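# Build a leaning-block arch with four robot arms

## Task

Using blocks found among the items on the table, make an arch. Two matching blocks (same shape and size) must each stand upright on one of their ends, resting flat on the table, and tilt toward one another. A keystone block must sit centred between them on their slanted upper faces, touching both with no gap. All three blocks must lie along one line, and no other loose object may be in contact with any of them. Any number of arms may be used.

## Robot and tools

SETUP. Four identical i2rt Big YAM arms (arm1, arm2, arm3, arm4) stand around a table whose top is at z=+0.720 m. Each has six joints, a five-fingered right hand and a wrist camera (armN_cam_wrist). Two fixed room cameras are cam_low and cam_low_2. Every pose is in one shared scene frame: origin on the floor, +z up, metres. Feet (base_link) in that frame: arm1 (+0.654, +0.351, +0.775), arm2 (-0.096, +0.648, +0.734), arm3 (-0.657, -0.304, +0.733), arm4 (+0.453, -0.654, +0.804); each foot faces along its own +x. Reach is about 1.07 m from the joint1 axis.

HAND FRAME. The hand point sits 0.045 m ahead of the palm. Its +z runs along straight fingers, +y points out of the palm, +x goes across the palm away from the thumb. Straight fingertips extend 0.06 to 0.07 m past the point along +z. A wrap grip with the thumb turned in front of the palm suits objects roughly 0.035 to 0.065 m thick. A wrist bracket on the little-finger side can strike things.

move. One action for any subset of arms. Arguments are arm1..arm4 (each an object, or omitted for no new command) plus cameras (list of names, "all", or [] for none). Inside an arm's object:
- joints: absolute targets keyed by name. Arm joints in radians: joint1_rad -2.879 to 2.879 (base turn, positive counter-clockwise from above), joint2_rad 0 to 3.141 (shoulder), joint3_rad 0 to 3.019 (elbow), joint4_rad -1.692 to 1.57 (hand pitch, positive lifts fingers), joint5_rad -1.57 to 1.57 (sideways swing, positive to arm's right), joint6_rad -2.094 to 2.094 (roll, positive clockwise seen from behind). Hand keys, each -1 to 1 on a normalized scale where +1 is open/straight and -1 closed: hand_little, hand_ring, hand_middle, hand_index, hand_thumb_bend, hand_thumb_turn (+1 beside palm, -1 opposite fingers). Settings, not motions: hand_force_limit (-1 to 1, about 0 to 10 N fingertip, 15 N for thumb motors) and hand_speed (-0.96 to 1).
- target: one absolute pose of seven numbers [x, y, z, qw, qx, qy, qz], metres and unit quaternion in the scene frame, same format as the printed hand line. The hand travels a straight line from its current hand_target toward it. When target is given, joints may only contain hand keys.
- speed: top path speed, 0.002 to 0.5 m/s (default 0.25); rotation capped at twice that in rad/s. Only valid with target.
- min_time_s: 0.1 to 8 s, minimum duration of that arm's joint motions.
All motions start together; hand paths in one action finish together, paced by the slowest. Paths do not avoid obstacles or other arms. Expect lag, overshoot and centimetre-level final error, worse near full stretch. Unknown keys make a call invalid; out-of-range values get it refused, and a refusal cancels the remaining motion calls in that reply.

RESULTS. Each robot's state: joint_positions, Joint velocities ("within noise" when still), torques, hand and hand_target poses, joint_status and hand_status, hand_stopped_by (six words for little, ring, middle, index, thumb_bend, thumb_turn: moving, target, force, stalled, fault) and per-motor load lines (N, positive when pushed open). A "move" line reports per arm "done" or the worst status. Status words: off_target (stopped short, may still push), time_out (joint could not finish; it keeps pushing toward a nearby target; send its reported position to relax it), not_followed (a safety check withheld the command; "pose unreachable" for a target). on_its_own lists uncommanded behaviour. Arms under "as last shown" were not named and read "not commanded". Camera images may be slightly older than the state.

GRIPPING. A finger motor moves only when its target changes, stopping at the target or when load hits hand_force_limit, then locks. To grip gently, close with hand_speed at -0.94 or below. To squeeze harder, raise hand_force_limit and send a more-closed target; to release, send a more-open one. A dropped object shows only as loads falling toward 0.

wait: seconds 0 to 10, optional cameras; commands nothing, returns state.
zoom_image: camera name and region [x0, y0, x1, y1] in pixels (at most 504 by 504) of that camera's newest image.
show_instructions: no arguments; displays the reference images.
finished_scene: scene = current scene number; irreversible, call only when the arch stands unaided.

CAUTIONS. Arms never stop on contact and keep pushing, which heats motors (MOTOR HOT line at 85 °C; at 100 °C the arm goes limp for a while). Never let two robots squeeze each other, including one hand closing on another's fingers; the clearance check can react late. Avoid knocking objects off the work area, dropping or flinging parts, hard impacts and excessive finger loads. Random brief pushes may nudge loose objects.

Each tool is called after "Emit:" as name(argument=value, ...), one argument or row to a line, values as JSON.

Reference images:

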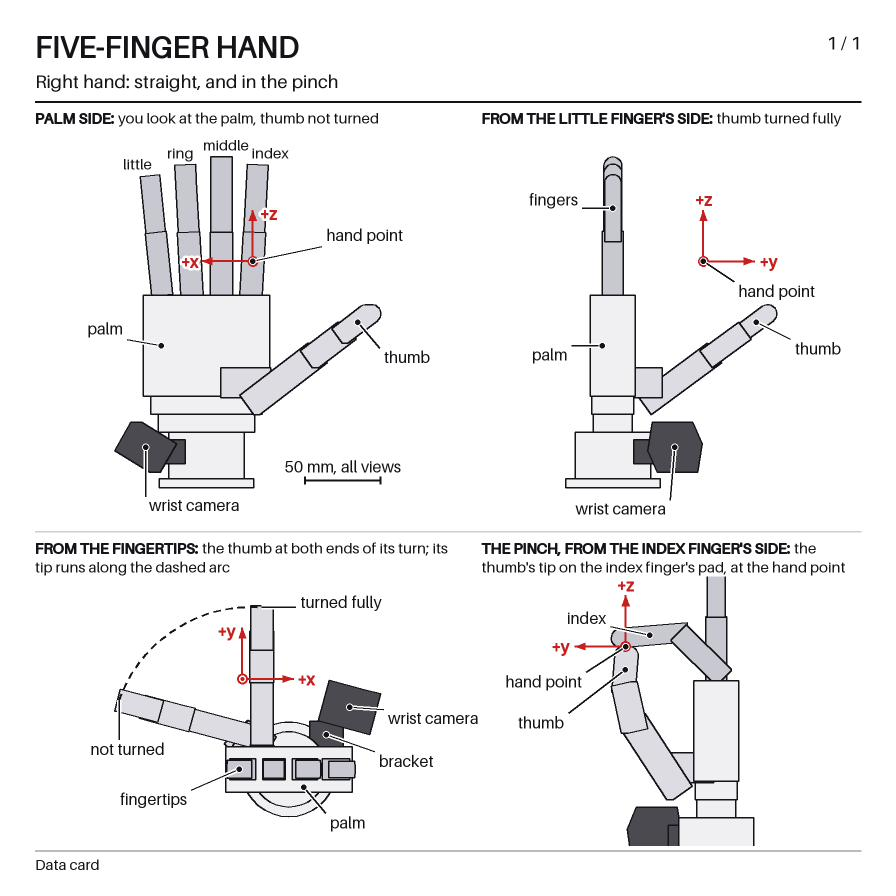

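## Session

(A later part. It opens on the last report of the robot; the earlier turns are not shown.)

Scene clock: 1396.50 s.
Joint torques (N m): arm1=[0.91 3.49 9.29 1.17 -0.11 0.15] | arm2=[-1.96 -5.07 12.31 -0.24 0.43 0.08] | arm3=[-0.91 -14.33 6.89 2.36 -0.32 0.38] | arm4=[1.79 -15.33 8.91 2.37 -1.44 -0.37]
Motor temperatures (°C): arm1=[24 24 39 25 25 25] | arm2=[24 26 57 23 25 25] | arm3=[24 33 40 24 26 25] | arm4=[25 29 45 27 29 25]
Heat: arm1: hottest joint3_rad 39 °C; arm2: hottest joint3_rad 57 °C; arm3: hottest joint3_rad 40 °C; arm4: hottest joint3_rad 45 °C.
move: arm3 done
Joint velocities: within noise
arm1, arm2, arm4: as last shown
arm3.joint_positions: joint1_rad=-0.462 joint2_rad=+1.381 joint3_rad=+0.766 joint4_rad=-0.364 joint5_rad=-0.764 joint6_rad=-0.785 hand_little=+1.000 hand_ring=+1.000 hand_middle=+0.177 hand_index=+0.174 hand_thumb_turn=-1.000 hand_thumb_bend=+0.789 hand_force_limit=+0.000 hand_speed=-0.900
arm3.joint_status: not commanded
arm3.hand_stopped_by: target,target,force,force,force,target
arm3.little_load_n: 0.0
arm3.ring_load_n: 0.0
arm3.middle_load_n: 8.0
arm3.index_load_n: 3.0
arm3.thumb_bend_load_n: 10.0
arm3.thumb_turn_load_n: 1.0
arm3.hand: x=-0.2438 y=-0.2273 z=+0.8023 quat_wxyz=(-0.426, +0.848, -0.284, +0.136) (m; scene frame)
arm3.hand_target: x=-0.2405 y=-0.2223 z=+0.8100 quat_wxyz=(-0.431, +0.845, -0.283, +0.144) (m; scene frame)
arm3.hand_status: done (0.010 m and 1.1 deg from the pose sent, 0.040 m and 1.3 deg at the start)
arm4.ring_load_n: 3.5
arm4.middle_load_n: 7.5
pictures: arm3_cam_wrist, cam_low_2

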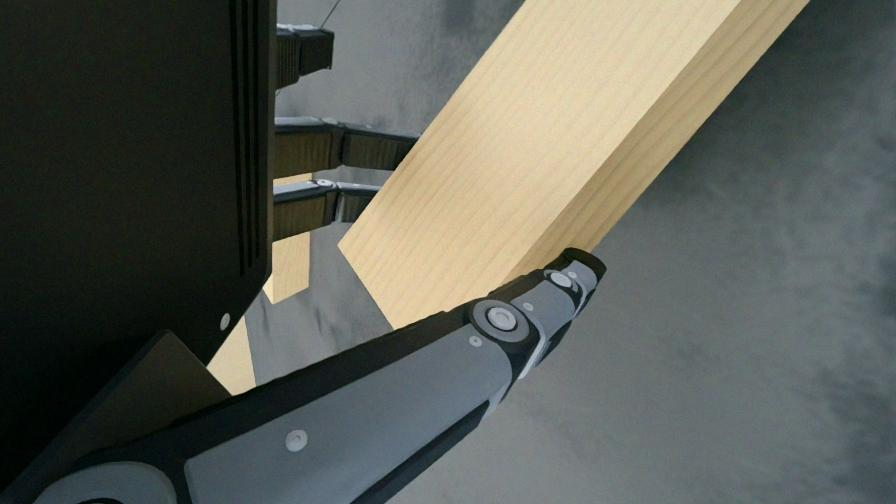

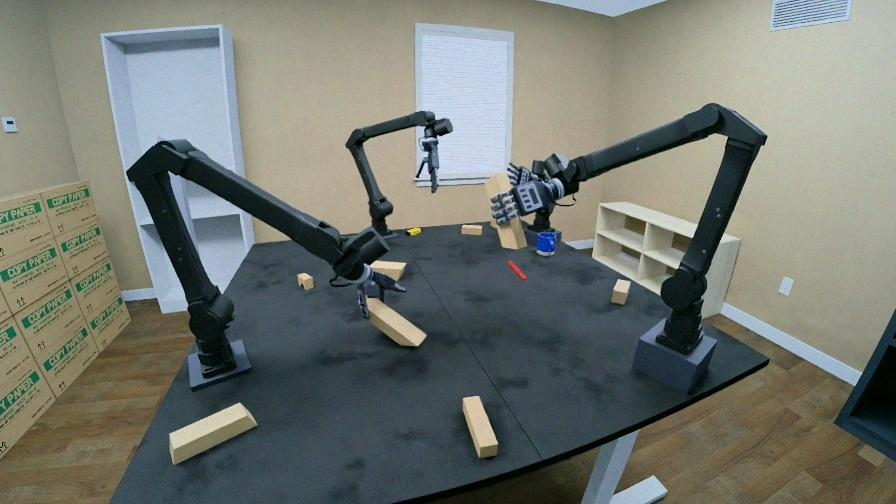

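Emit:
move(
  arm3={"target":[-0.252,-0.213,0.782,0.4305,-0.8449,0.2827,-0.1441],"speed":0.05},
)

Emit:
move(
  arm3={"target":[-0.260,-0.207,0.758,0.4305,-0.8449,0.2827,-0.1441],"speed":0.05},
  cameras=["arm3_cam_wrist","cam_low_2"],
)

Emit:
zoom_image(
  camera="cam_low_2",
  region=[320, 220, 480, 340],
)

Scene clock: 1402.77 s.
Joint torques (N m): arm1=[0.97 3.49 9.28 1.16 -0.11 0.15] | arm2=[-2.2 -5.66 12.22 -0.05 0.42 0.05] | arm3=[-2.43 -11.93 6.74 2.25 -0.28 0.23] | arm4=[1.79 -15.38 8.91 2.37 -1.44 -0.37]
Motor temperatures (°C): arm1=[24 24 39 25 25 25] | arm2=[24 26 57 23 25 25] | arm3=[24 33 40 24 26 25] | arm4=[25 29 45 27 29 25]
Heat: arm1: hottest joint3_rad 39 °C; arm2: hottest joint3_rad 57 °C; arm3: hottest joint3_rad 40 °C; arm4: hottest joint3_rad 45 °C.
move: arm3 done
Joint velocities: within noise
arm1, arm2, arm4: as last shown
arm3.joint_positions: joint1_rad=-0.447 joint2_rad=+1.381 joint3_rad=+0.694 joint4_rad=-0.255 joint5_rad=-0.748 joint6_rad=-0.761 hand_little=+1.000 hand_ring=+1.000 hand_middle=+0.177 hand_index=+0.174 hand_thumb_turn=-1.000 hand_thumb_bend=+0.789 hand_force_limit=+0.000 hand_speed=-0.900
arm3.joint_status: not commanded
arm3.hand_stopped_by: target,target,force,force,force,target
arm3.little_load_n: 0.0
arm3.ring_load_n: 0.0
arm3.middle_load_n: 7.5
arm3.index_load_n: 3.5
arm3.thumb_bend_load_n: 10.5
arm3.thumb_turn_load_n: 0.5
arm3.hand: x=-0.2535 y=-0.2214 z=+0.7824 quat_wxyz=(-0.426, +0.847, -0.283, +0.147) (m; scene frame)
arm3.hand_target: x=-0.2518 y=-0.2163 z=+0.7818 quat_wxyz=(-0.429, +0.844, -0.286, +0.145) (m; scene frame)
arm3.hand_status: done (0.009 m and 0.6 deg from the pose sent, 0.026 m and 1.1 deg at the start)
pictures: none

Scene clock: 1403.90 s.
Joint torques (N m): arm1=[0.91 3.6 9.28 1.2 -0.11 0.15] | arm2=[-1.14 -5.07 12.16 -0.1 0.39 0.06] | arm3=[-1.03 -10.29 6.32 2.56 -0.29 0.24] | arm4=[1.79 -15.38 8.94 2.37 -1.43 -0.37]
Motor temperatures (°C): arm1=[24 24 39 25 25 25] | arm2=[24 26 57 23 25 25] | arm3=[24 33 40 24 26 25] | arm4=[25 29 45 27 29 25]
Heat: arm1: hottest joint3_rad 39 °C; arm2: hottest joint3_rad 57 °C; arm3: hottest joint3_rad 40 °C; arm4: hottest joint3_rad 45 °C.
move: arm3 done
Joint velocities: within noise
arm1, arm2, arm4: as last shown
arm1.thumb_bend_load_n: -0.5
arm3.joint_positions: joint1_rad=-0.427 joint2_rad=+1.399 joint3_rad=+0.642 joint4_rad=-0.156 joint5_rad=-0.739 joint6_rad=-0.744 hand_little=+1.000 hand_ring=+1.000 hand_middle=+0.177 hand_index=+0.174 hand_thumb_turn=-1.000 hand_thumb_bend=+0.789 hand_force_limit=+0.000 hand_speed=-0.900
arm3.joint_status: not commanded
arm3.hand_stopped_by: target,target,force,force,force,target
arm3.little_load_n: 0.0
arm3.ring_load_n: 0.0
arm3.middle_load_n: 6.5
arm3.index_load_n: 4.5
arm3.thumb_bend_load_n: 11.0
arm3.thumb_turn_load_n: 0.5
arm3.hand: x=-0.2599 y=-0.2137 z=+0.7641 quat_wxyz=(-0.429, +0.846, -0.277, +0.153) (m; scene frame)
arm3.hand_target: x=-0.2599 y=-0.2079 z=+0.7584 quat_wxyz=(-0.430, +0.845, -0.283, +0.145) (m; scene frame)
arm3.hand_status: done (0.009 m and 1.2 deg from the pose sent, 0.029 m and 0.6 deg at the start)
arm4.ring_load_n: 3.0
arm4.thumb_turn_load_n: 4.5
pictures: arm3_cam_wrist, cam_low_2

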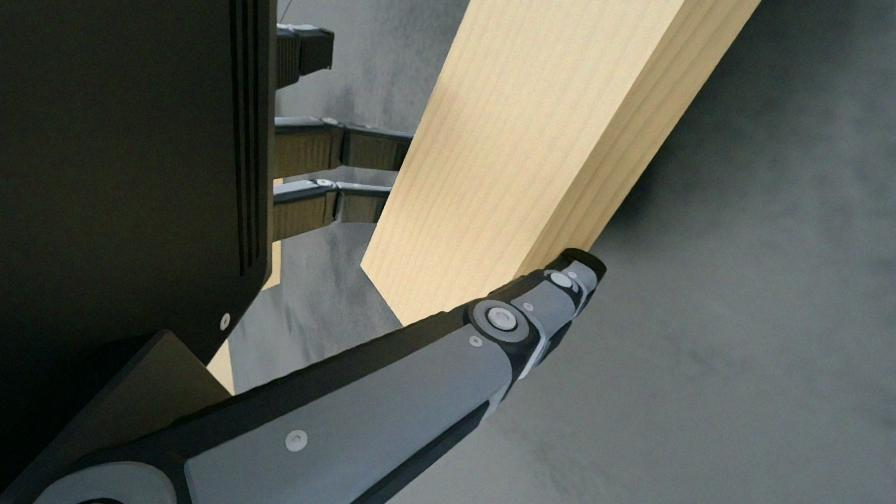

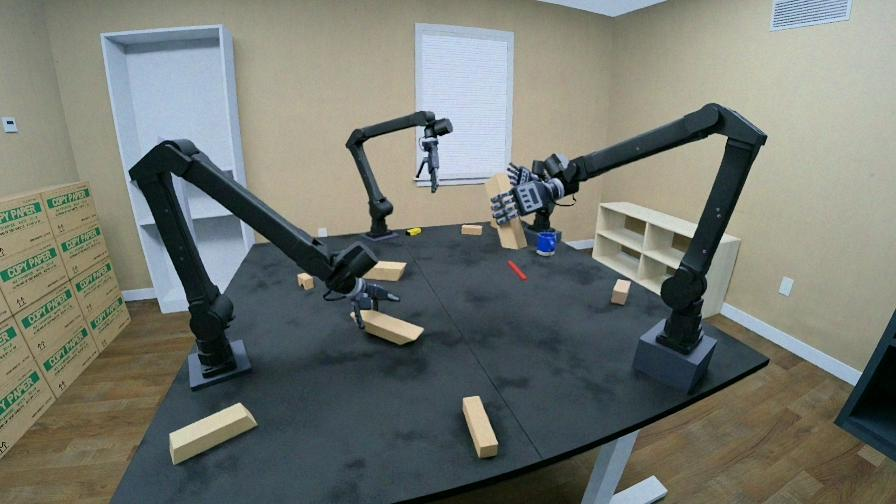

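Scaled by 3.150 from the camera's 896x504 image, which has a finer 1280x720 frame.

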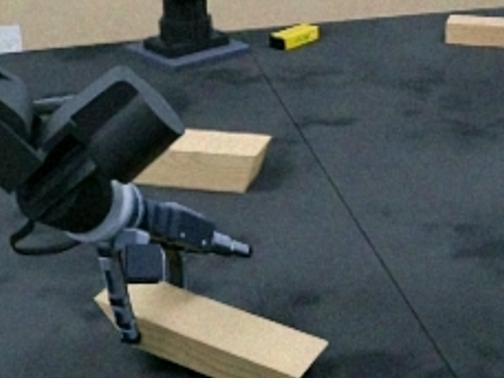

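Emit:
move(
  arm3={"target":[-0.264,-0.206,0.738,0.4305,-0.8449,0.2827,-0.1441],"speed":0.05},
  cameras=["arm3_cam_wrist","cam_low_2"],
)

Emit:
zoom_image(
  camera="cam_low_2",
  region=[320, 220, 480, 340],
)

Scene clock: 1408.03 s.
Joint torques (N m): arm1=[0.79 3.55 9.26 1.18 -0.1 0.16] | arm2=[-2.08 -5.42 12.19 -0.32 0.41 0.03] | arm3=[0.15 -11.28 6 2.41 -0.32 0.24] | arm4=[1.79 -15.33 8.94 2.36 -1.44 -0.37]
Motor temperatures (°C): arm1=[24 24 39 25 25 25] | arm2=[24 26 57 23 25 25] | arm3=[24 32 40 24 26 25] | arm4=[25 29 45 27 29 25]
Heat: arm1: hottest joint3_rad 39 °C; arm2: hottest joint3_rad 57 °C; arm3: hottest joint3_rad 40 °C; arm4: hottest joint3_rad 45 °C.
move: arm3 done
Joint velocities: within noise
arm1, arm2, arm4: as last shown
arm1.ring_load_n: 0.5
arm1.index_load_n: 0.5
arm1.thumb_bend_load_n: 0.0
arm3.joint_positions: joint1_rad=-0.422 joint2_rad=+1.440 joint3_rad=+0.611 joint4_rad=-0.083 joint5_rad=-0.738 joint6_rad=-0.742 hand_little=+1.000 hand_ring=+1.000 hand_middle=+0.177 hand_index=+0.174 hand_thumb_turn=-1.000 hand_thumb_bend=+0.789 hand_force_limit=+0.000 hand_speed=-0.900
arm3.joint_status: not commanded
arm3.hand_stopped_by: target,target,force,force,force,target
arm3.little_load_n: 0.0
arm3.ring_load_n: -0.5
arm3.middle_load_n: 7.0
arm3.index_load_n: 4.5
arm3.thumb_bend_load_n: 11.0
arm3.thumb_turn_load_n: 1.0
arm3.hand: x=-0.2636 y=-0.2118 z=+0.7444 quat_wxyz=(-0.429, +0.847, -0.276, +0.152) (m; scene frame)
arm3.hand_target: x=-0.2646 y=-0.2057 z=+0.7384 quat_wxyz=(-0.430, +0.845, -0.282, +0.144) (m; scene frame)
arm3.hand_status: done (0.009 m and 1.3 deg from the pose sent, 0.028 m and 1.2 deg at the start)
arm4.little_load_n: 1.0
arm4.ring_load_n: 3.5
pictures: arm3_cam_wrist, cam_low_2

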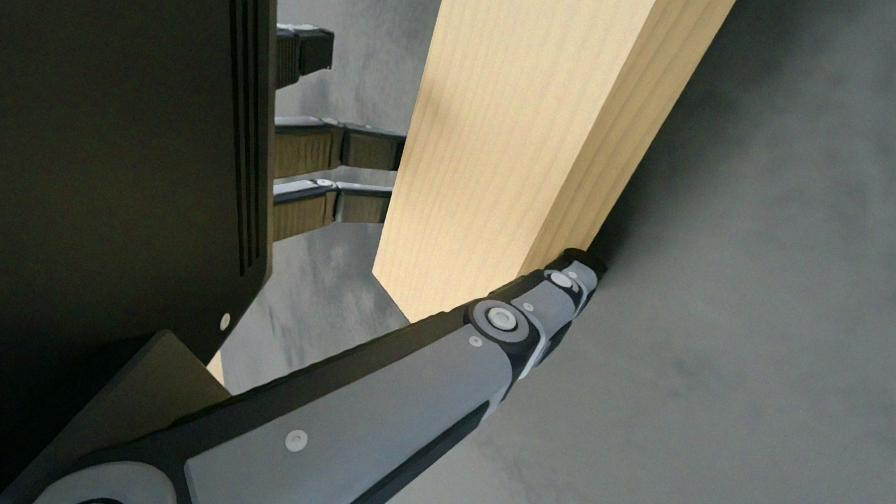

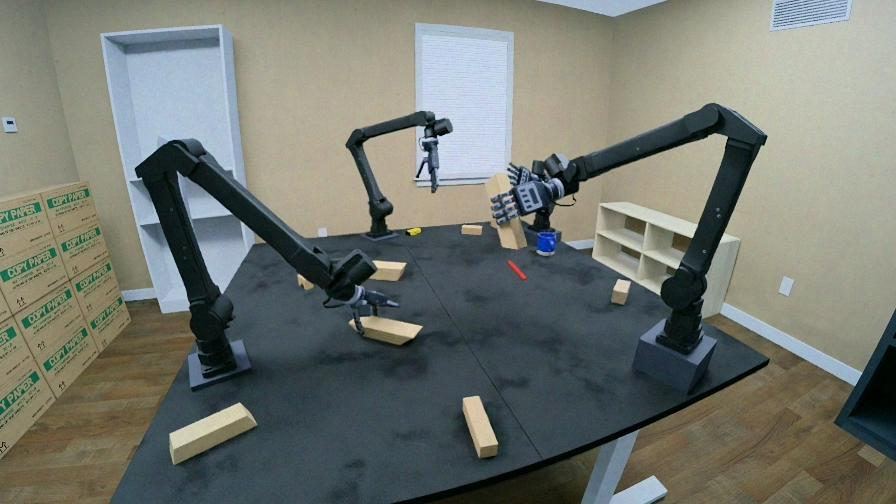

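Scaled by 3.150 from the camera's 896x504 image, which has a finer 1280x720 frame.

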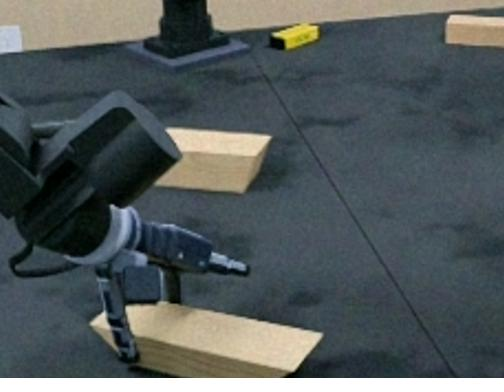

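Emit:
move(
  arm3={"joints":{"hand_speed":-0.7,"hand_index":0.6,"hand_middle":0.6,"hand_ring":0.6,"hand_little":0.6,"hand_thumb_bend":1}},
  cameras=["arm3_cam_wrist"],
)

Scene clock: 1419.30 s.
Joint torques (N m): arm1=[0.91 3.6 9.26 1.18 -0.1 0.16] | arm2=[-1.49 -5.42 12.23 -0.16 0.39 0.08] | arm3=[-0.91 -10.34 5.89 2.37 -0.3 0.29] | arm4=[1.73 -15.33 8.9 2.37 -1.43 -0.37]
Motor temperatures (°C): arm1=[24 24 39 25 25 25] | arm2=[24 26 58 23 25 25] | arm3=[24 32 39 24 26 25] | arm4=[25 29 45 27 29 25]
Heat: arm1: hottest joint3_rad 39 °C; arm2: hottest joint3_rad 58 °C; arm3: hottest joint3_rad 39 °C; arm4: hottest joint3_rad 45 °C.
move: arm3 done
Joint velocities: within noise
arm1, arm2, arm4: as last shown
arm1.ring_load_n: 0.0
arm1.middle_load_n: -0.5
arm1.index_load_n: 0.0
arm1.thumb_turn_load_n: -0.5
arm3.joint_positions: joint1_rad=-0.418 joint2_rad=+1.440 joint3_rad=+0.611 joint4_rad=-0.083 joint5_rad=-0.738 joint6_rad=-0.731 hand_little=+0.600 hand_ring=+0.600 hand_middle=+0.600 hand_index=+0.600 hand_thumb_turn=-1.000 hand_thumb_bend=+1.000 hand_force_limit=+0.000 hand_speed=-0.700
arm3.joint_status: all done
arm3.hand_stopped_by: target,target,target,target,target,target
arm3.little_load_n: -0.5
arm3.ring_load_n: 0.0
arm3.middle_load_n: 0.0
arm3.index_load_n: 0.0
arm3.thumb_bend_load_n: 0.0
arm3.thumb_turn_load_n: 0.0
arm3.hand: x=-0.2644 y=-0.2095 z=+0.7447 quat_wxyz=(-0.430, +0.846, -0.279, +0.149) (m; scene frame)
arm3.hand_target: x=-0.2652 y=-0.2042 z=+0.7386 quat_wxyz=(-0.431, +0.845, -0.283, +0.142) (m; scene frame)
arm3.hand_status: not commanded
arm4.little_load_n: 0.5
arm4.thumb_turn_load_n: 5.0
pictures: arm3_cam_wrist

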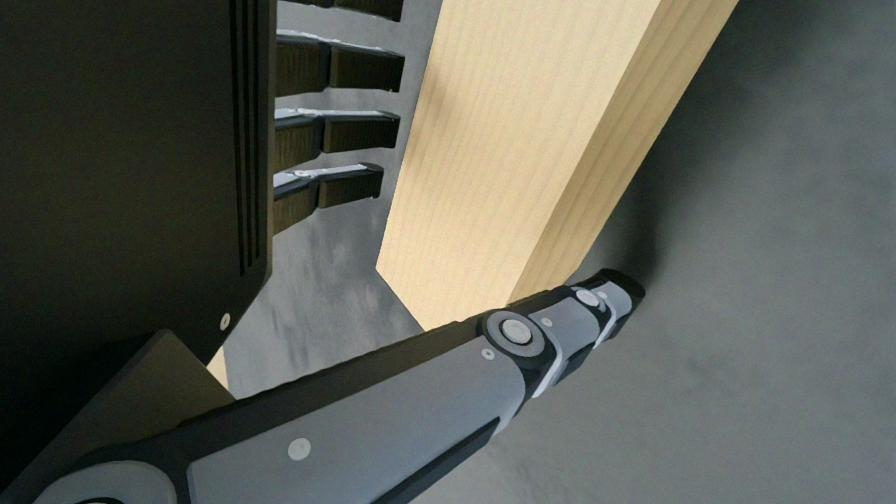

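Emit:
move(
  arm3={"target":[-0.230,-0.232,0.748,0.4305,-0.8449,0.2827,-0.1441],"speed":0.1},
  cameras=["arm3_cam_wrist"],
)

Emit:
zoom_image(
  camera="arm3_cam_wrist",
  region=[270, 0, 774, 400],
)

Scene clock: 1426.87 s.
Joint torques (N m): arm1=[0.91 3.55 9.28 1.2 -0.1 0.15] | arm2=[-1.96 -5.83 12.08 -0.21 0.47 0.06] | arm3=[-2.08 -11.99 8.24 0.62 -0.6 -0.18] | arm4=[1.79 -15.33 8.91 2.37 -1.44 -0.37]
Motor temperatures (°C): arm1=[24 24 39 25 25 25] | arm2=[24 26 58 23 25 25] | arm3=[24 31 38 24 26 25] | arm4=[25 29 45 27 29 25]
Heat: arm1: hottest joint3_rad 39 °C; arm2: hottest joint3_rad 58 °C; arm3: hottest joint3_rad 38 °C; arm4: hottest joint3_rad 45 °C.
move: arm3 done
Joint velocities: within noise
arm1, arm2, arm4: as last shown
arm1.middle_load_n: 0.0
arm1.thumb_turn_load_n: 0.0
arm3.joint_positions: joint1_rad=-0.467 joint2_rad=+1.497 joint3_rad=+0.698 joint4_rad=-0.144 joint5_rad=-0.770 joint6_rad=-0.762 hand_little=+0.600 hand_ring=+0.600 hand_middle=+0.600 hand_index=+0.600 hand_thumb_turn=-1.000 hand_thumb_bend=+1.000 hand_force_limit=+0.000 hand_speed=-0.700
arm3.joint_status: not commanded
arm3.hand_stopped_by: target,target,target,target,target,target
arm3.little_load_n: 0.0
arm3.ring_load_n: 0.0
arm3.middle_load_n: 0.0
arm3.index_load_n: 0.0
arm3.thumb_bend_load_n: 0.0
arm3.thumb_turn_load_n: 0.0
arm3.hand: x=-0.2376 y=-0.2278 z=+0.7508 quat_wxyz=(-0.433, +0.842, -0.286, +0.146) (m; scene frame)
arm3.hand_target: x=-0.2300 y=-0.2315 z=+0.7484 quat_wxyz=(-0.431, +0.845, -0.282, +0.144) (m; scene frame)
arm3.hand_status: done (0.009 m and 0.7 deg from the pose sent, 0.041 m and 0.8 deg at the start)
pictures: arm3_cam_wrist

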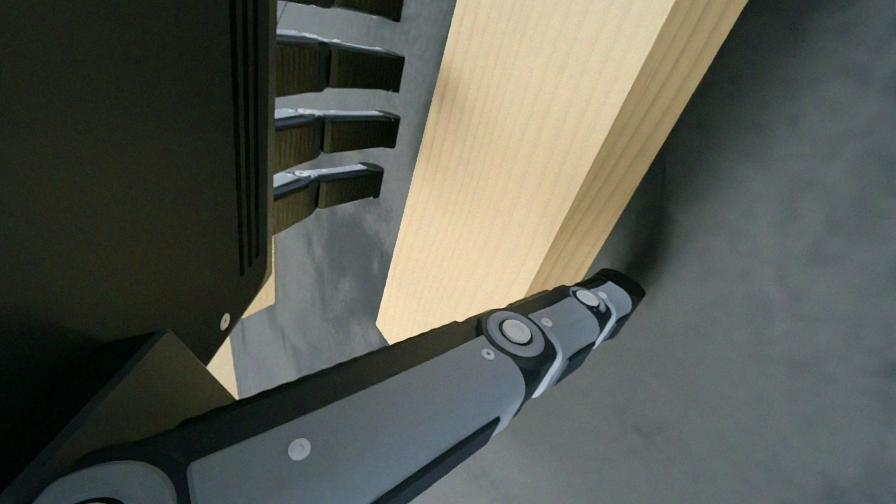

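Scaled by 1.000.

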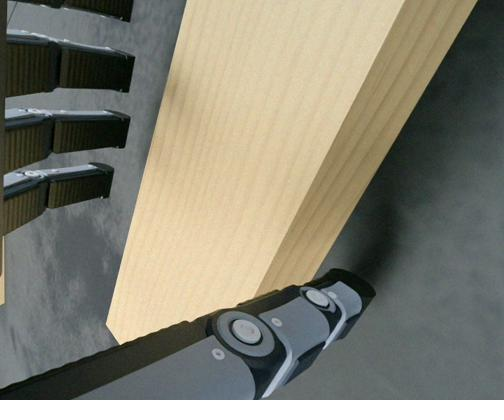

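Emit:
move(
  arm3={"joints":{"hand_speed":-0.9,"hand_force_limit":0,"hand_index":-0.2,"hand_middle":-0.2,"hand_ring":-0.2,"hand_little":-0.2,"hand_thumb_bend":-0.2}},
)

Emit:
move(
  arm3={"joints":{"hand_index":-0.3,"hand_middle":-0.3,"hand_ring":-0.3,"hand_little":-0.3}},
  cameras=["arm3_cam_wrist","arm4_cam_wrist","arm2_cam_wrist"],
)

Scene clock: 1440.67 s.
Joint torques (N m): arm1=[0.79 3.55 9.28 1.2 -0.11 0.16] | arm2=[-1.96 -5.36 12.26 -0.24 0.4 0.07] | arm3=[-2.14 -11.99 7.97 0.57 -0.58 -0.19] | arm4=[1.73 -15.33 8.92 2.4 -1.43 -0.37]
Motor temperatures (°C): arm1=[24 24 39 25 25 25] | arm2=[24 26 58 23 25 25] | arm3=[24 31 40 24 26 25] | arm4=[25 29 45 27 29 25]
Heat: arm1: hottest joint3_rad 39 °C; arm2: hottest joint3_rad 58 °C; arm3: hottest joint3_rad 40 °C; arm4: hottest joint3_rad 45 °C.
move: arm3 off_target
Joint velocities: within noise
arm1, arm2: as last shown
arm2.little_load_n: -0.5
arm3.joint_positions: joint1_rad=-0.470 joint2_rad=+1.499 joint3_rad=+0.698 joint4_rad=-0.144 joint5_rad=-0.771 joint6_rad=-0.764 hand_little=+0.136 hand_ring=+0.165 hand_middle=+0.183 hand_index=+0.173 hand_thumb_turn=-1.000 hand_thumb_bend=+0.789 hand_force_limit=+0.000 hand_speed=-0.900
arm3.joint_status: hand_little off_target (ended at +0.136, target -0.200); hand_ring off_target (ended at +0.165, target -0.200); hand_middle off_target (ended at +0.183, target -0.200); hand_index off_target (ended at +0.173, target -0.200); hand_thumb_bend off_target (ended at +0.789, target -0.200); the others done
arm3.hand_stopped_by: force,force,force,force,force,target
arm3.little_load_n: 5.0
arm3.ring_load_n: 2.5
arm3.middle_load_n: 0.5
arm3.index_load_n: 5.5
arm3.thumb_bend_load_n: 11.5
arm3.thumb_turn_load_n: 5.0
arm3.hand: x=-0.2376 y=-0.2289 z=+0.7503 quat_wxyz=(-0.433, +0.842, -0.287, +0.146) (m; scene frame)
arm3.hand_target: x=-0.2299 y=-0.2327 z=+0.7480 quat_wxyz=(-0.431, +0.844, -0.284, +0.145) (m; scene frame)
arm3.hand_status: not commanded
arm4.joint_positions: joint1_rad=-0.052 joint2_rad=+1.373 joint3_rad=+0.986 joint4_rad=-0.403 joint5_rad=-1.235 joint6_rad=-1.917 hand_little=+0.108 hand_ring=+0.140 hand_middle=+0.158 hand_index=+0.159 hand_thumb_turn=-1.000 hand_thumb_bend=+0.787 hand_force_limit=+0.000 hand_speed=-0.900
arm4.joint_status: not commanded
arm4.hand_stopped_by: force,force,force,force,force,target
arm4.little_load_n: 1.0
arm4.ring_load_n: 3.0
arm4.middle_load_n: 7.5
arm4.index_load_n: 5.0
arm4.thumb_bend_load_n: 17.0
arm4.thumb_turn_load_n: 5.0
arm4.hand: x=+0.1690 y=-0.2064 z=+1.0216 quat_wxyz=(-0.605, +0.158, +0.768, -0.138) (m; scene frame)
arm4.hand_target: x=+0.1684 y=-0.2013 z=+1.0601 quat_wxyz=(-0.626, +0.111, +0.765, -0.097) (m; scene frame)
arm4.hand_status: not commanded
pictures: none

Scene clock: 1441.20 s.
Joint torques (N m): arm1=[0.91 3.49 9.28 1.18 -0.11 0.15] | arm2=[-1.61 -5.01 12.19 -0.24 0.4 0.05] | arm3=[-2.49 -11.11 8.14 0.58 -0.5 -0.21] | arm4=[1.79 -15.44 8.91 2.36 -1.43 -0.37]
Motor temperatures (°C): arm1=[24 24 39 25 25 25] | arm2=[24 26 58 23 25 25] | arm3=[24 31 40 24 26 25] | arm4=[25 29 45 27 29 25]
Heat: arm1: hottest joint3_rad 39 °C; arm2: hottest joint3_rad 58 °C; arm3: hottest joint3_rad 40 °C; arm4: hottest joint3_rad 45 °C.
move: arm3 off_target
Joint velocities: within noise
arm1.joint_positions: joint1_rad=+0.282 joint2_rad=+0.278 joint3_rad=+0.087 joint4_rad=+0.451 joint5_rad=+0.095 joint6_rad=-1.592 hand_little=+1.000 hand_ring=+1.000 hand_middle=+1.000 hand_index=+1.000 hand_thumb_turn=+1.000 hand_thumb_bend=+1.000 hand_force_limit=+0.000 hand_speed=-0.800
arm1.joint_status: not commanded
arm1.hand_stopped_by: target,target,target,target,target,target
arm1.little_load_n: 0.0
arm1.ring_load_n: 0.0
arm1.middle_load_n: 0.0
arm1.index_load_n: 0.0
arm1.thumb_bend_load_n: 0.0
arm1.thumb_turn_load_n: 0.0
arm1.hand: x=+0.3598 y=+0.2231 z=+1.0424 quat_wxyz=(+0.764, +0.170, -0.585, +0.212) (m; scene frame)
arm1.hand_target: x=+0.3576 y=+0.2230 z=+1.0558 quat_wxyz=(+0.767, +0.162, -0.582, +0.218) (m; scene frame)
arm1.hand_status: not commanded
arm2.joint_positions: joint1_rad=+0.275 joint2_rad=+1.134 joint3_rad=+1.331 joint4_rad=-1.406 joint5_rad=+0.348 joint6_rad=-0.921 hand_little=+1.000 hand_ring=+1.000 hand_middle=+1.000 hand_index=+1.000 hand_thumb_turn=+1.000 hand_thumb_bend=+1.000 hand_force_limit=+0.000 hand_speed=-0.800
arm2.joint_status: not commanded
arm2.hand_stopped_by: target,target,target,target,target,target
arm2.little_load_n: 0.0
arm2.ring_load_n: 0.0
arm2.middle_load_n: 0.0
arm2.index_load_n: 0.0
arm2.thumb_bend_load_n: 0.0
arm2.thumb_turn_load_n: 0.0
arm2.hand: x=+0.0547 y=+0.3416 z=+1.0584 quat_wxyz=(+0.185, +0.694, -0.677, +0.160) (m; scene frame)
arm2.hand_target: x=+0.0606 y=+0.3385 z=+1.0809 quat_wxyz=(+0.187, +0.687, -0.679, +0.180) (m; scene frame)
arm2.hand_status: not commanded
arm3.joint_positions: joint1_rad=-0.470 joint2_rad=+1.499 joint3_rad=+0.698 joint4_rad=-0.144 joint5_rad=-0.771 joint6_rad=-0.764 hand_little=+0.111 hand_ring=+0.149 hand_middle=+0.167 hand_index=+0.173 hand_thumb_turn=-1.000 hand_thumb_bend=+0.791 hand_force_limit=+0.000 hand_speed=-0.900
arm3.joint_status: hand_little off_target (ended at +0.111, target -0.300); hand_ring off_target (ended at +0.149, target -0.300); hand_middle off_target (ended at +0.167, target -0.300); hand_index off_target (ended at +0.173, target -0.300)
arm3.hand_stopped_by: force,force,force,force,force,target
arm3.little_load_n: 7.5
arm3.ring_load_n: 3.5
arm3.middle_load_n: 6.5
arm3.index_load_n: 1.5
arm3.thumb_bend_load_n: 17.0
arm3.thumb_turn_load_n: 11.0
arm3.hand: x=-0.2376 y=-0.2289 z=+0.7503 quat_wxyz=(-0.433, +0.842, -0.287, +0.146) (m; scene frame)
arm3.hand_target: x=-0.2300 y=-0.2329 z=+0.7478 quat_wxyz=(-0.431, +0.844, -0.284, +0.145) (m; scene frame)
arm3.hand_status: not commanded
arm4: as last shown
arm4.ring_load_n: 3.5
arm4.index_load_n: 4.5
pictures: arm2_cam_wrist, arm3_cam_wrist, arm4_cam_wrist

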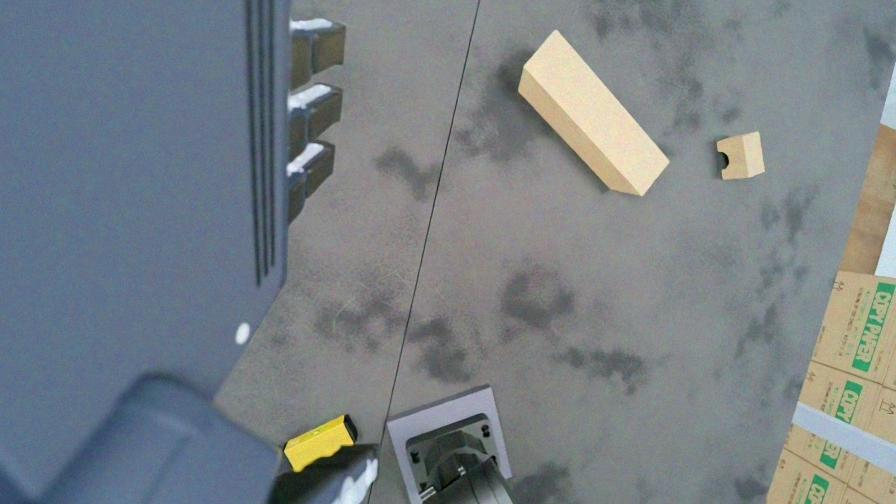

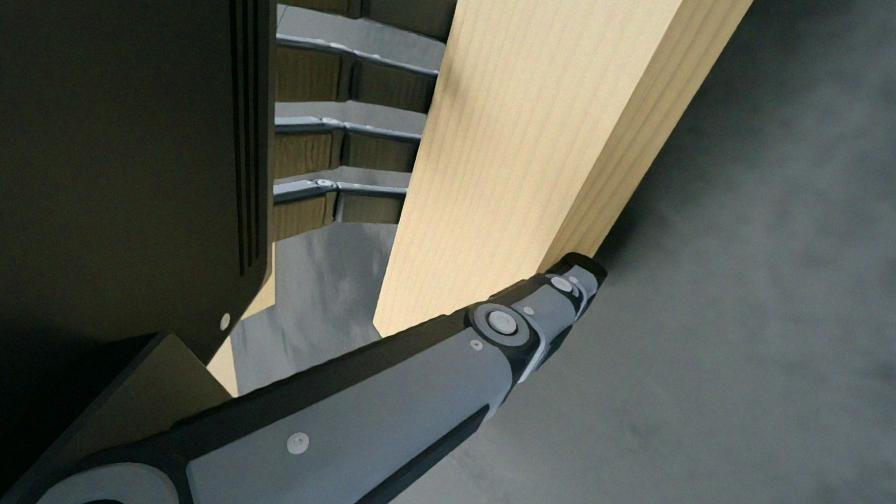

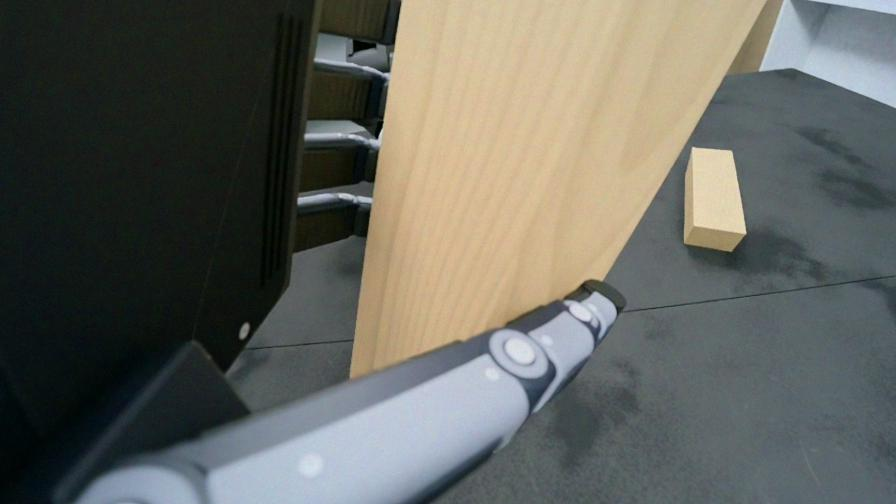

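Emit:
move(
  arm3={"target":[-0.26,-0.22,0.90,0.4305,-0.8449,0.2827,-0.1441],"speed":0.15},
  arm2={"target":[-0.133,0.125,0.91,-0.1137,0.2231,0.8625,-0.4395],"joints":{"hand_speed":0.2,"hand_thumb_turn":-1,"hand_index":0.6,"hand_middle":0.6,"hand_ring":0.6,"hand_little":0.6,"hand_thumb_bend":1}},
  cameras=["arm2_cam_wrist","arm3_cam_wrist","cam_low_2"],
)

Scene clock: 1476.20 s.
Joint torques (N m): arm1=[0.91 3.55 9.28 1.21 -0.1 0.15] | arm2=[-3.43 -8.64 8.05 2 0.33 0.07] | arm3=[-1.38 -12.81 11.28 1.01 -0.36 0.14] | arm4=[1.79 -15.33 8.91 2.37 -1.44 -0.37]
Motor temperatures (°C): arm1=[24 24 40 25 25 25] | arm2=[24 26 57 23 25 25] | arm3=[24 31 40 24 26 25] | arm4=[25 29 45 27 29 25]
Heat: arm1: hottest joint3_rad 40 °C; arm2: hottest joint3_rad 57 °C; arm3: hottest joint3_rad 40 °C; arm4: hottest joint3_rad 45 °C.
move: arm2 off_target; arm3 off_target
Joint velocities: within noise
arm1, arm4: as last shown
arm1.index_load_n: 0.5
arm2.joint_positions: joint1_rad=-0.474 joint2_rad=+1.293 joint3_rad=+0.949 joint4_rad=-0.380 joint5_rad=+0.380 joint6_rad=+0.303 hand_little=+0.600 hand_ring=+0.600 hand_middle=+0.600 hand_index=+0.600 hand_thumb_turn=-1.000 hand_thumb_bend=+1.000 hand_force_limit=+0.000 hand_speed=+0.200
arm2.joint_status: all done
arm2.hand_stopped_by: target,target,target,target,target,target
arm2.little_load_n: 0.0
arm2.ring_load_n: 0.0
arm2.middle_load_n: 0.0
arm2.index_load_n: 0.0
arm2.thumb_bend_load_n: 0.0
arm2.thumb_turn_load_n: 0.0
arm2.hand: x=-0.1301 y=+0.1333 z=+0.9011 quat_wxyz=(+0.112, -0.216, -0.873, +0.424) (m; scene frame)
arm2.hand_target: x=-0.1348 y=+0.1259 z=+0.9080 quat_wxyz=(+0.110, -0.228, -0.863, +0.438) (m; scene frame)
arm2.hand_status: off_target (0.013 m and 2.3 deg from the pose sent, 0.323 m and 117.2 deg at the start)
arm3.joint_positions: joint1_rad=-0.462 joint2_rad=+1.207 joint3_rad=+0.824 joint4_rad=-0.614 joint5_rad=-0.762 joint6_rad=-0.770 hand_little=+0.111 hand_ring=+0.149 hand_middle=+0.167 hand_index=+0.173 hand_thumb_turn=-1.000 hand_thumb_bend=+0.791 hand_force_limit=+0.000 hand_speed=-0.900
arm3.joint_status: not commanded
arm3.hand_stopped_by: force,force,force,force,force,target
arm3.little_load_n: 7.5
arm3.ring_load_n: 3.5
arm3.middle_load_n: 6.5
arm3.index_load_n: 1.0
arm3.thumb_bend_load_n: 17.0
arm3.thumb_turn_load_n: 10.5
arm3.hand: x=-0.2723 y=-0.2237 z=+0.8722 quat_wxyz=(-0.425, +0.847, -0.295, +0.125) (m; scene frame)
arm3.hand_target: x=-0.2594 y=-0.2203 z=+0.9001 quat_wxyz=(-0.431, +0.845, -0.282, +0.145) (m; scene frame)
arm3.hand_status: off_target (0.031 m and 2.7 deg from the pose sent, 0.152 m and 0.7 deg at the start)
arm4.little_load_n: 0.5
arm4.ring_load_n: 3.0
pictures: arm2_cam_wrist, arm3_cam_wrist, cam_low_2

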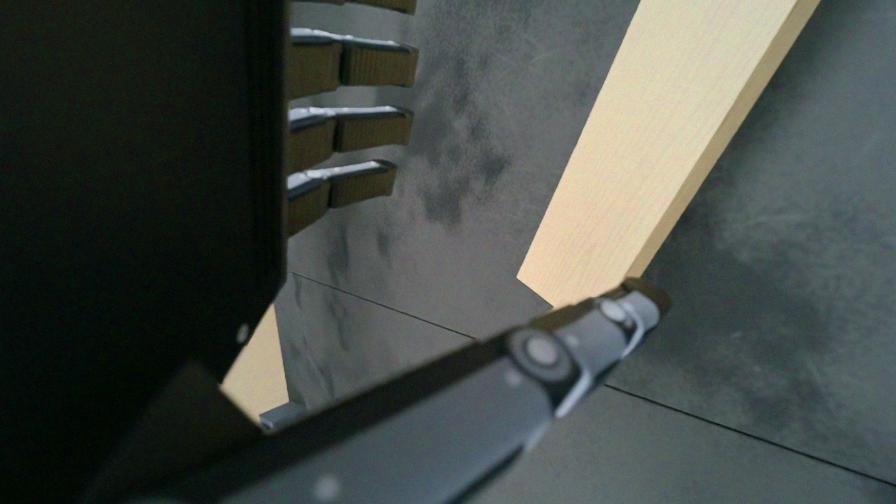

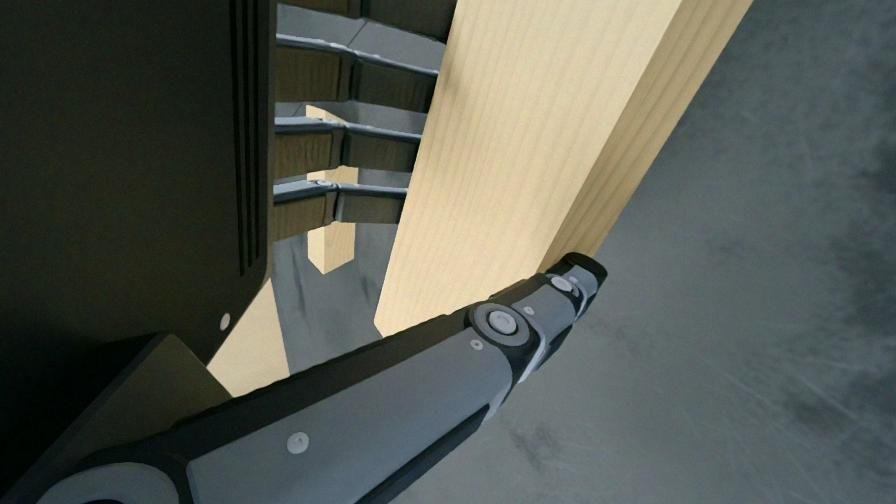

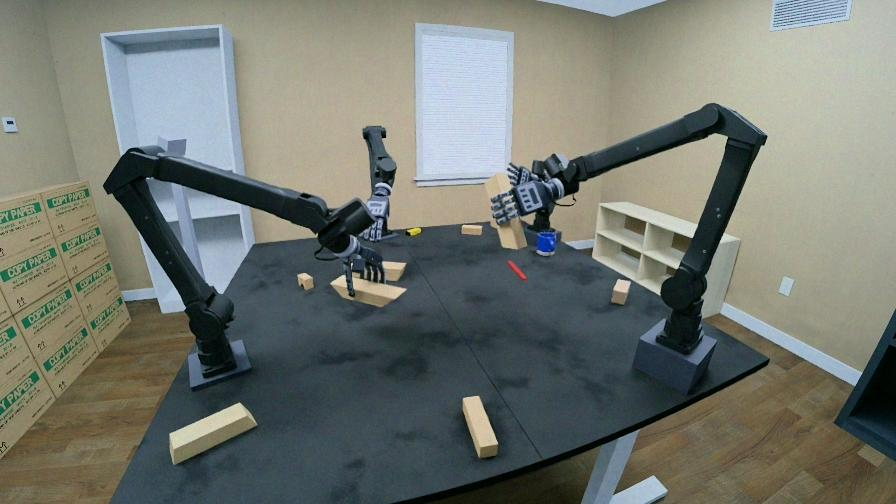

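Emit:
move(
  arm2={"target":[-0.153,0.125,0.80,-0.1137,0.2231,0.8625,-0.4395],"speed":0.12},
  cameras=["arm2_cam_wrist","cam_low"],
)

Emit:
zoom_image(
  camera="cam_low",
  region=[420, 200, 560, 310],
)

Scene clock: 1492.73 s.
Joint torques (N m): arm1=[0.85 3.49 9.32 1.18 -0.11 0.16] | arm2=[-3.49 -9.35 6.9 2.09 -0.02 -0.19] | arm3=[-0.21 -12.86 11.22 0.84 -0.44 0.12] | arm4=[1.79 -15.33 8.9 2.41 -1.43 -0.37]
Motor temperatures (°C): arm1=[24 24 40 25 25 25] | arm2=[24 26 54 24 25 25] | arm3=[24 31 40 24 26 25] | arm4=[25 29 45 27 29 25]
Heat: arm1: hottest joint3_rad 40 °C; arm2: hottest joint3_rad 54 °C; arm3: hottest joint3_rad 40 °C; arm4: hottest joint3_rad 45 °C.
move: arm2 off_target
Joint velocities: within noise
arm1, arm3, arm4: as last shown
arm1.index_load_n: 0.0
arm2.joint_positions: joint1_rad=-0.512 joint2_rad=+1.454 joint3_rad=+0.774 joint4_rad=-0.035 joint5_rad=+0.360 joint6_rad=+0.286 hand_little=+0.600 hand_ring=+0.600 hand_middle=+0.600 hand_index=+0.600 hand_thumb_turn=-1.000 hand_thumb_bend=+1.000 hand_force_limit=+0.000 hand_speed=+0.200
arm2.joint_status: not commanded
arm2.hand_stopped_by: target,target,target,target,target,target
arm2.little_load_n: 0.0
arm2.ring_load_n: 0.0
arm2.middle_load_n: -0.5
arm2.index_load_n: 0.0
arm2.thumb_bend_load_n: 0.0
arm2.thumb_turn_load_n: 0.0
arm2.hand: x=-0.1466 y=+0.1341 z=+0.7918 quat_wxyz=(+0.114, -0.222, -0.871, +0.424) (m; scene frame)
arm2.hand_target: x=-0.1526 y=+0.1265 z=+0.8009 quat_wxyz=(+0.114, -0.223, -0.863, +0.440) (m; scene frame)
arm2.hand_status: off_target (0.014 m and 2.0 deg from the pose sent, 0.104 m and 2.3 deg at the start)
arm3.little_load_n: 7.0
arm3.index_load_n: 1.5
arm3.thumb_turn_load_n: 11.0
arm4.ring_load_n: 3.5
pictures: arm2_cam_wrist, cam_low

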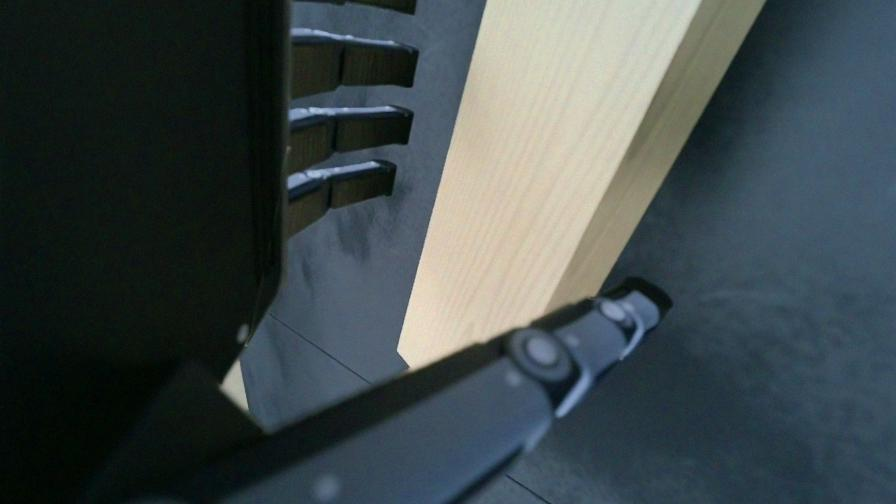

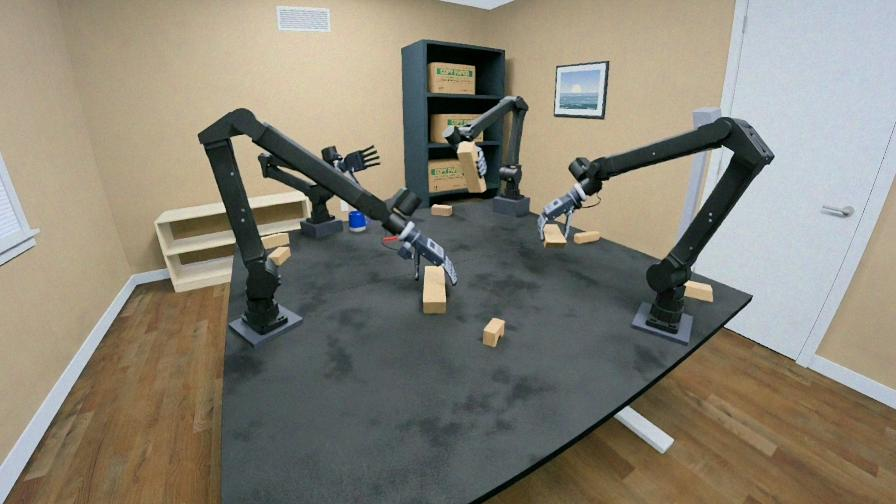

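Scaled by 3.600 from the camera's 896x504 image, which has a finer 1280x720 frame.

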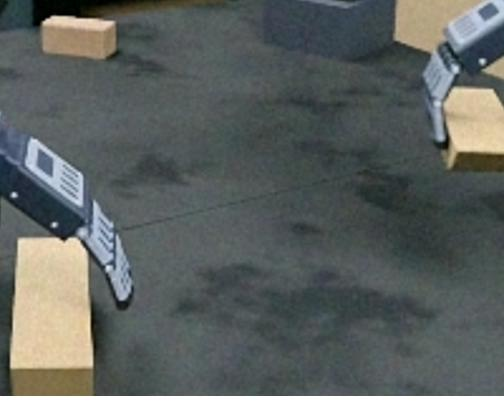

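Emit:
move(
  arm2={"target":[-0.169,0.152,0.80,-0.1137,0.2231,0.8625,-0.4395],"speed":0.1},
  cameras=["arm2_cam_wrist"],
)

Scene clock: 1545.93 s.
Joint torques (N m): arm1=[0.91 3.37 9.26 1.2 -0.11 0.15] | arm2=[-3.08 -9.76 6.65 2.02 -0.01 -0.18] | arm3=[-0.79 -12.28 11.41 0.76 -0.41 0.08] | arm4=[1.73 -15.27 8.91 2.37 -1.43 -0.37]
Motor temperatures (°C): arm1=[24 24 40 25 25 25] | arm2=[24 26 46 24 25 25] | arm3=[24 30 43 24 26 25] | arm4=[25 29 45 27 29 25]
Heat: arm1: hottest joint3_rad 40 °C; arm2: hottest joint3_rad 46 °C; arm3: hottest joint3_rad 43 °C; arm4: hottest joint3_rad 45 °C.
move: arm2 off_target
Joint velocities: within noise
arm1, arm3, arm4: as last shown
arm2.joint_positions: joint1_rad=-0.563 joint2_rad=+1.404 joint3_rad=+0.711 joint4_rad=-0.018 joint5_rad=+0.324 joint6_rad=+0.257 hand_little=+0.600 hand_ring=+0.600 hand_middle=+0.600 hand_index=+0.600 hand_thumb_turn=-1.000 hand_thumb_bend=+1.000 hand_force_limit=+0.000 hand_speed=+0.200
arm2.joint_status: not commanded
arm2.hand_stopped_by: target,target,target,target,target,target
arm2.little_load_n: 0.0
arm2.ring_load_n: 0.0
arm2.middle_load_n: 0.5
arm2.index_load_n: 0.0
arm2.thumb_bend_load_n: 0.0
arm2.thumb_turn_load_n: 0.0
arm2.hand: x=-0.1645 y=+0.1587 z=+0.7885 quat_wxyz=(+0.114, -0.225, -0.871, +0.421) (m; scene frame)
arm2.hand_target: x=-0.1690 y=+0.1519 z=+0.8002 quat_wxyz=(+0.113, -0.224, -0.862, +0.440) (m; scene frame)
arm2.hand_status: off_target (0.014 m and 2.3 deg from the pose sent, 0.030 m and 2.0 deg at the start)
arm3.index_load_n: 1.0
arm3.thumb_bend_load_n: 17.5
arm3.thumb_turn_load_n: 10.5
pictures: arm2_cam_wrist

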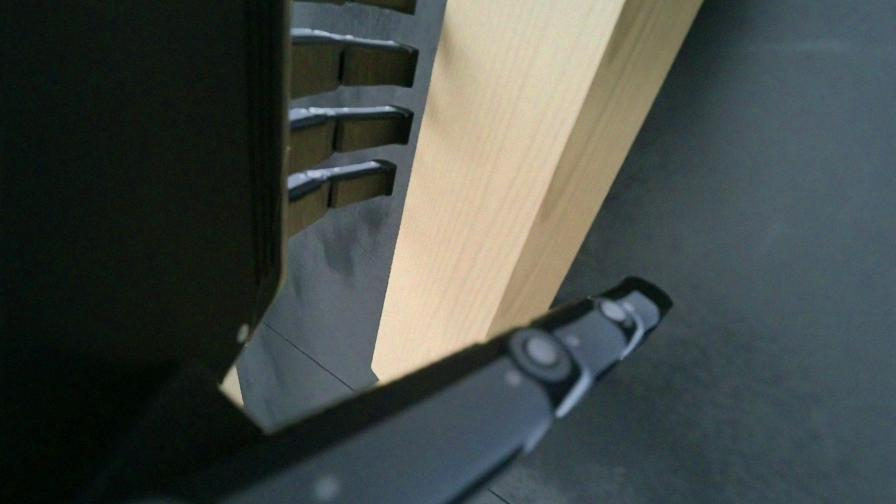

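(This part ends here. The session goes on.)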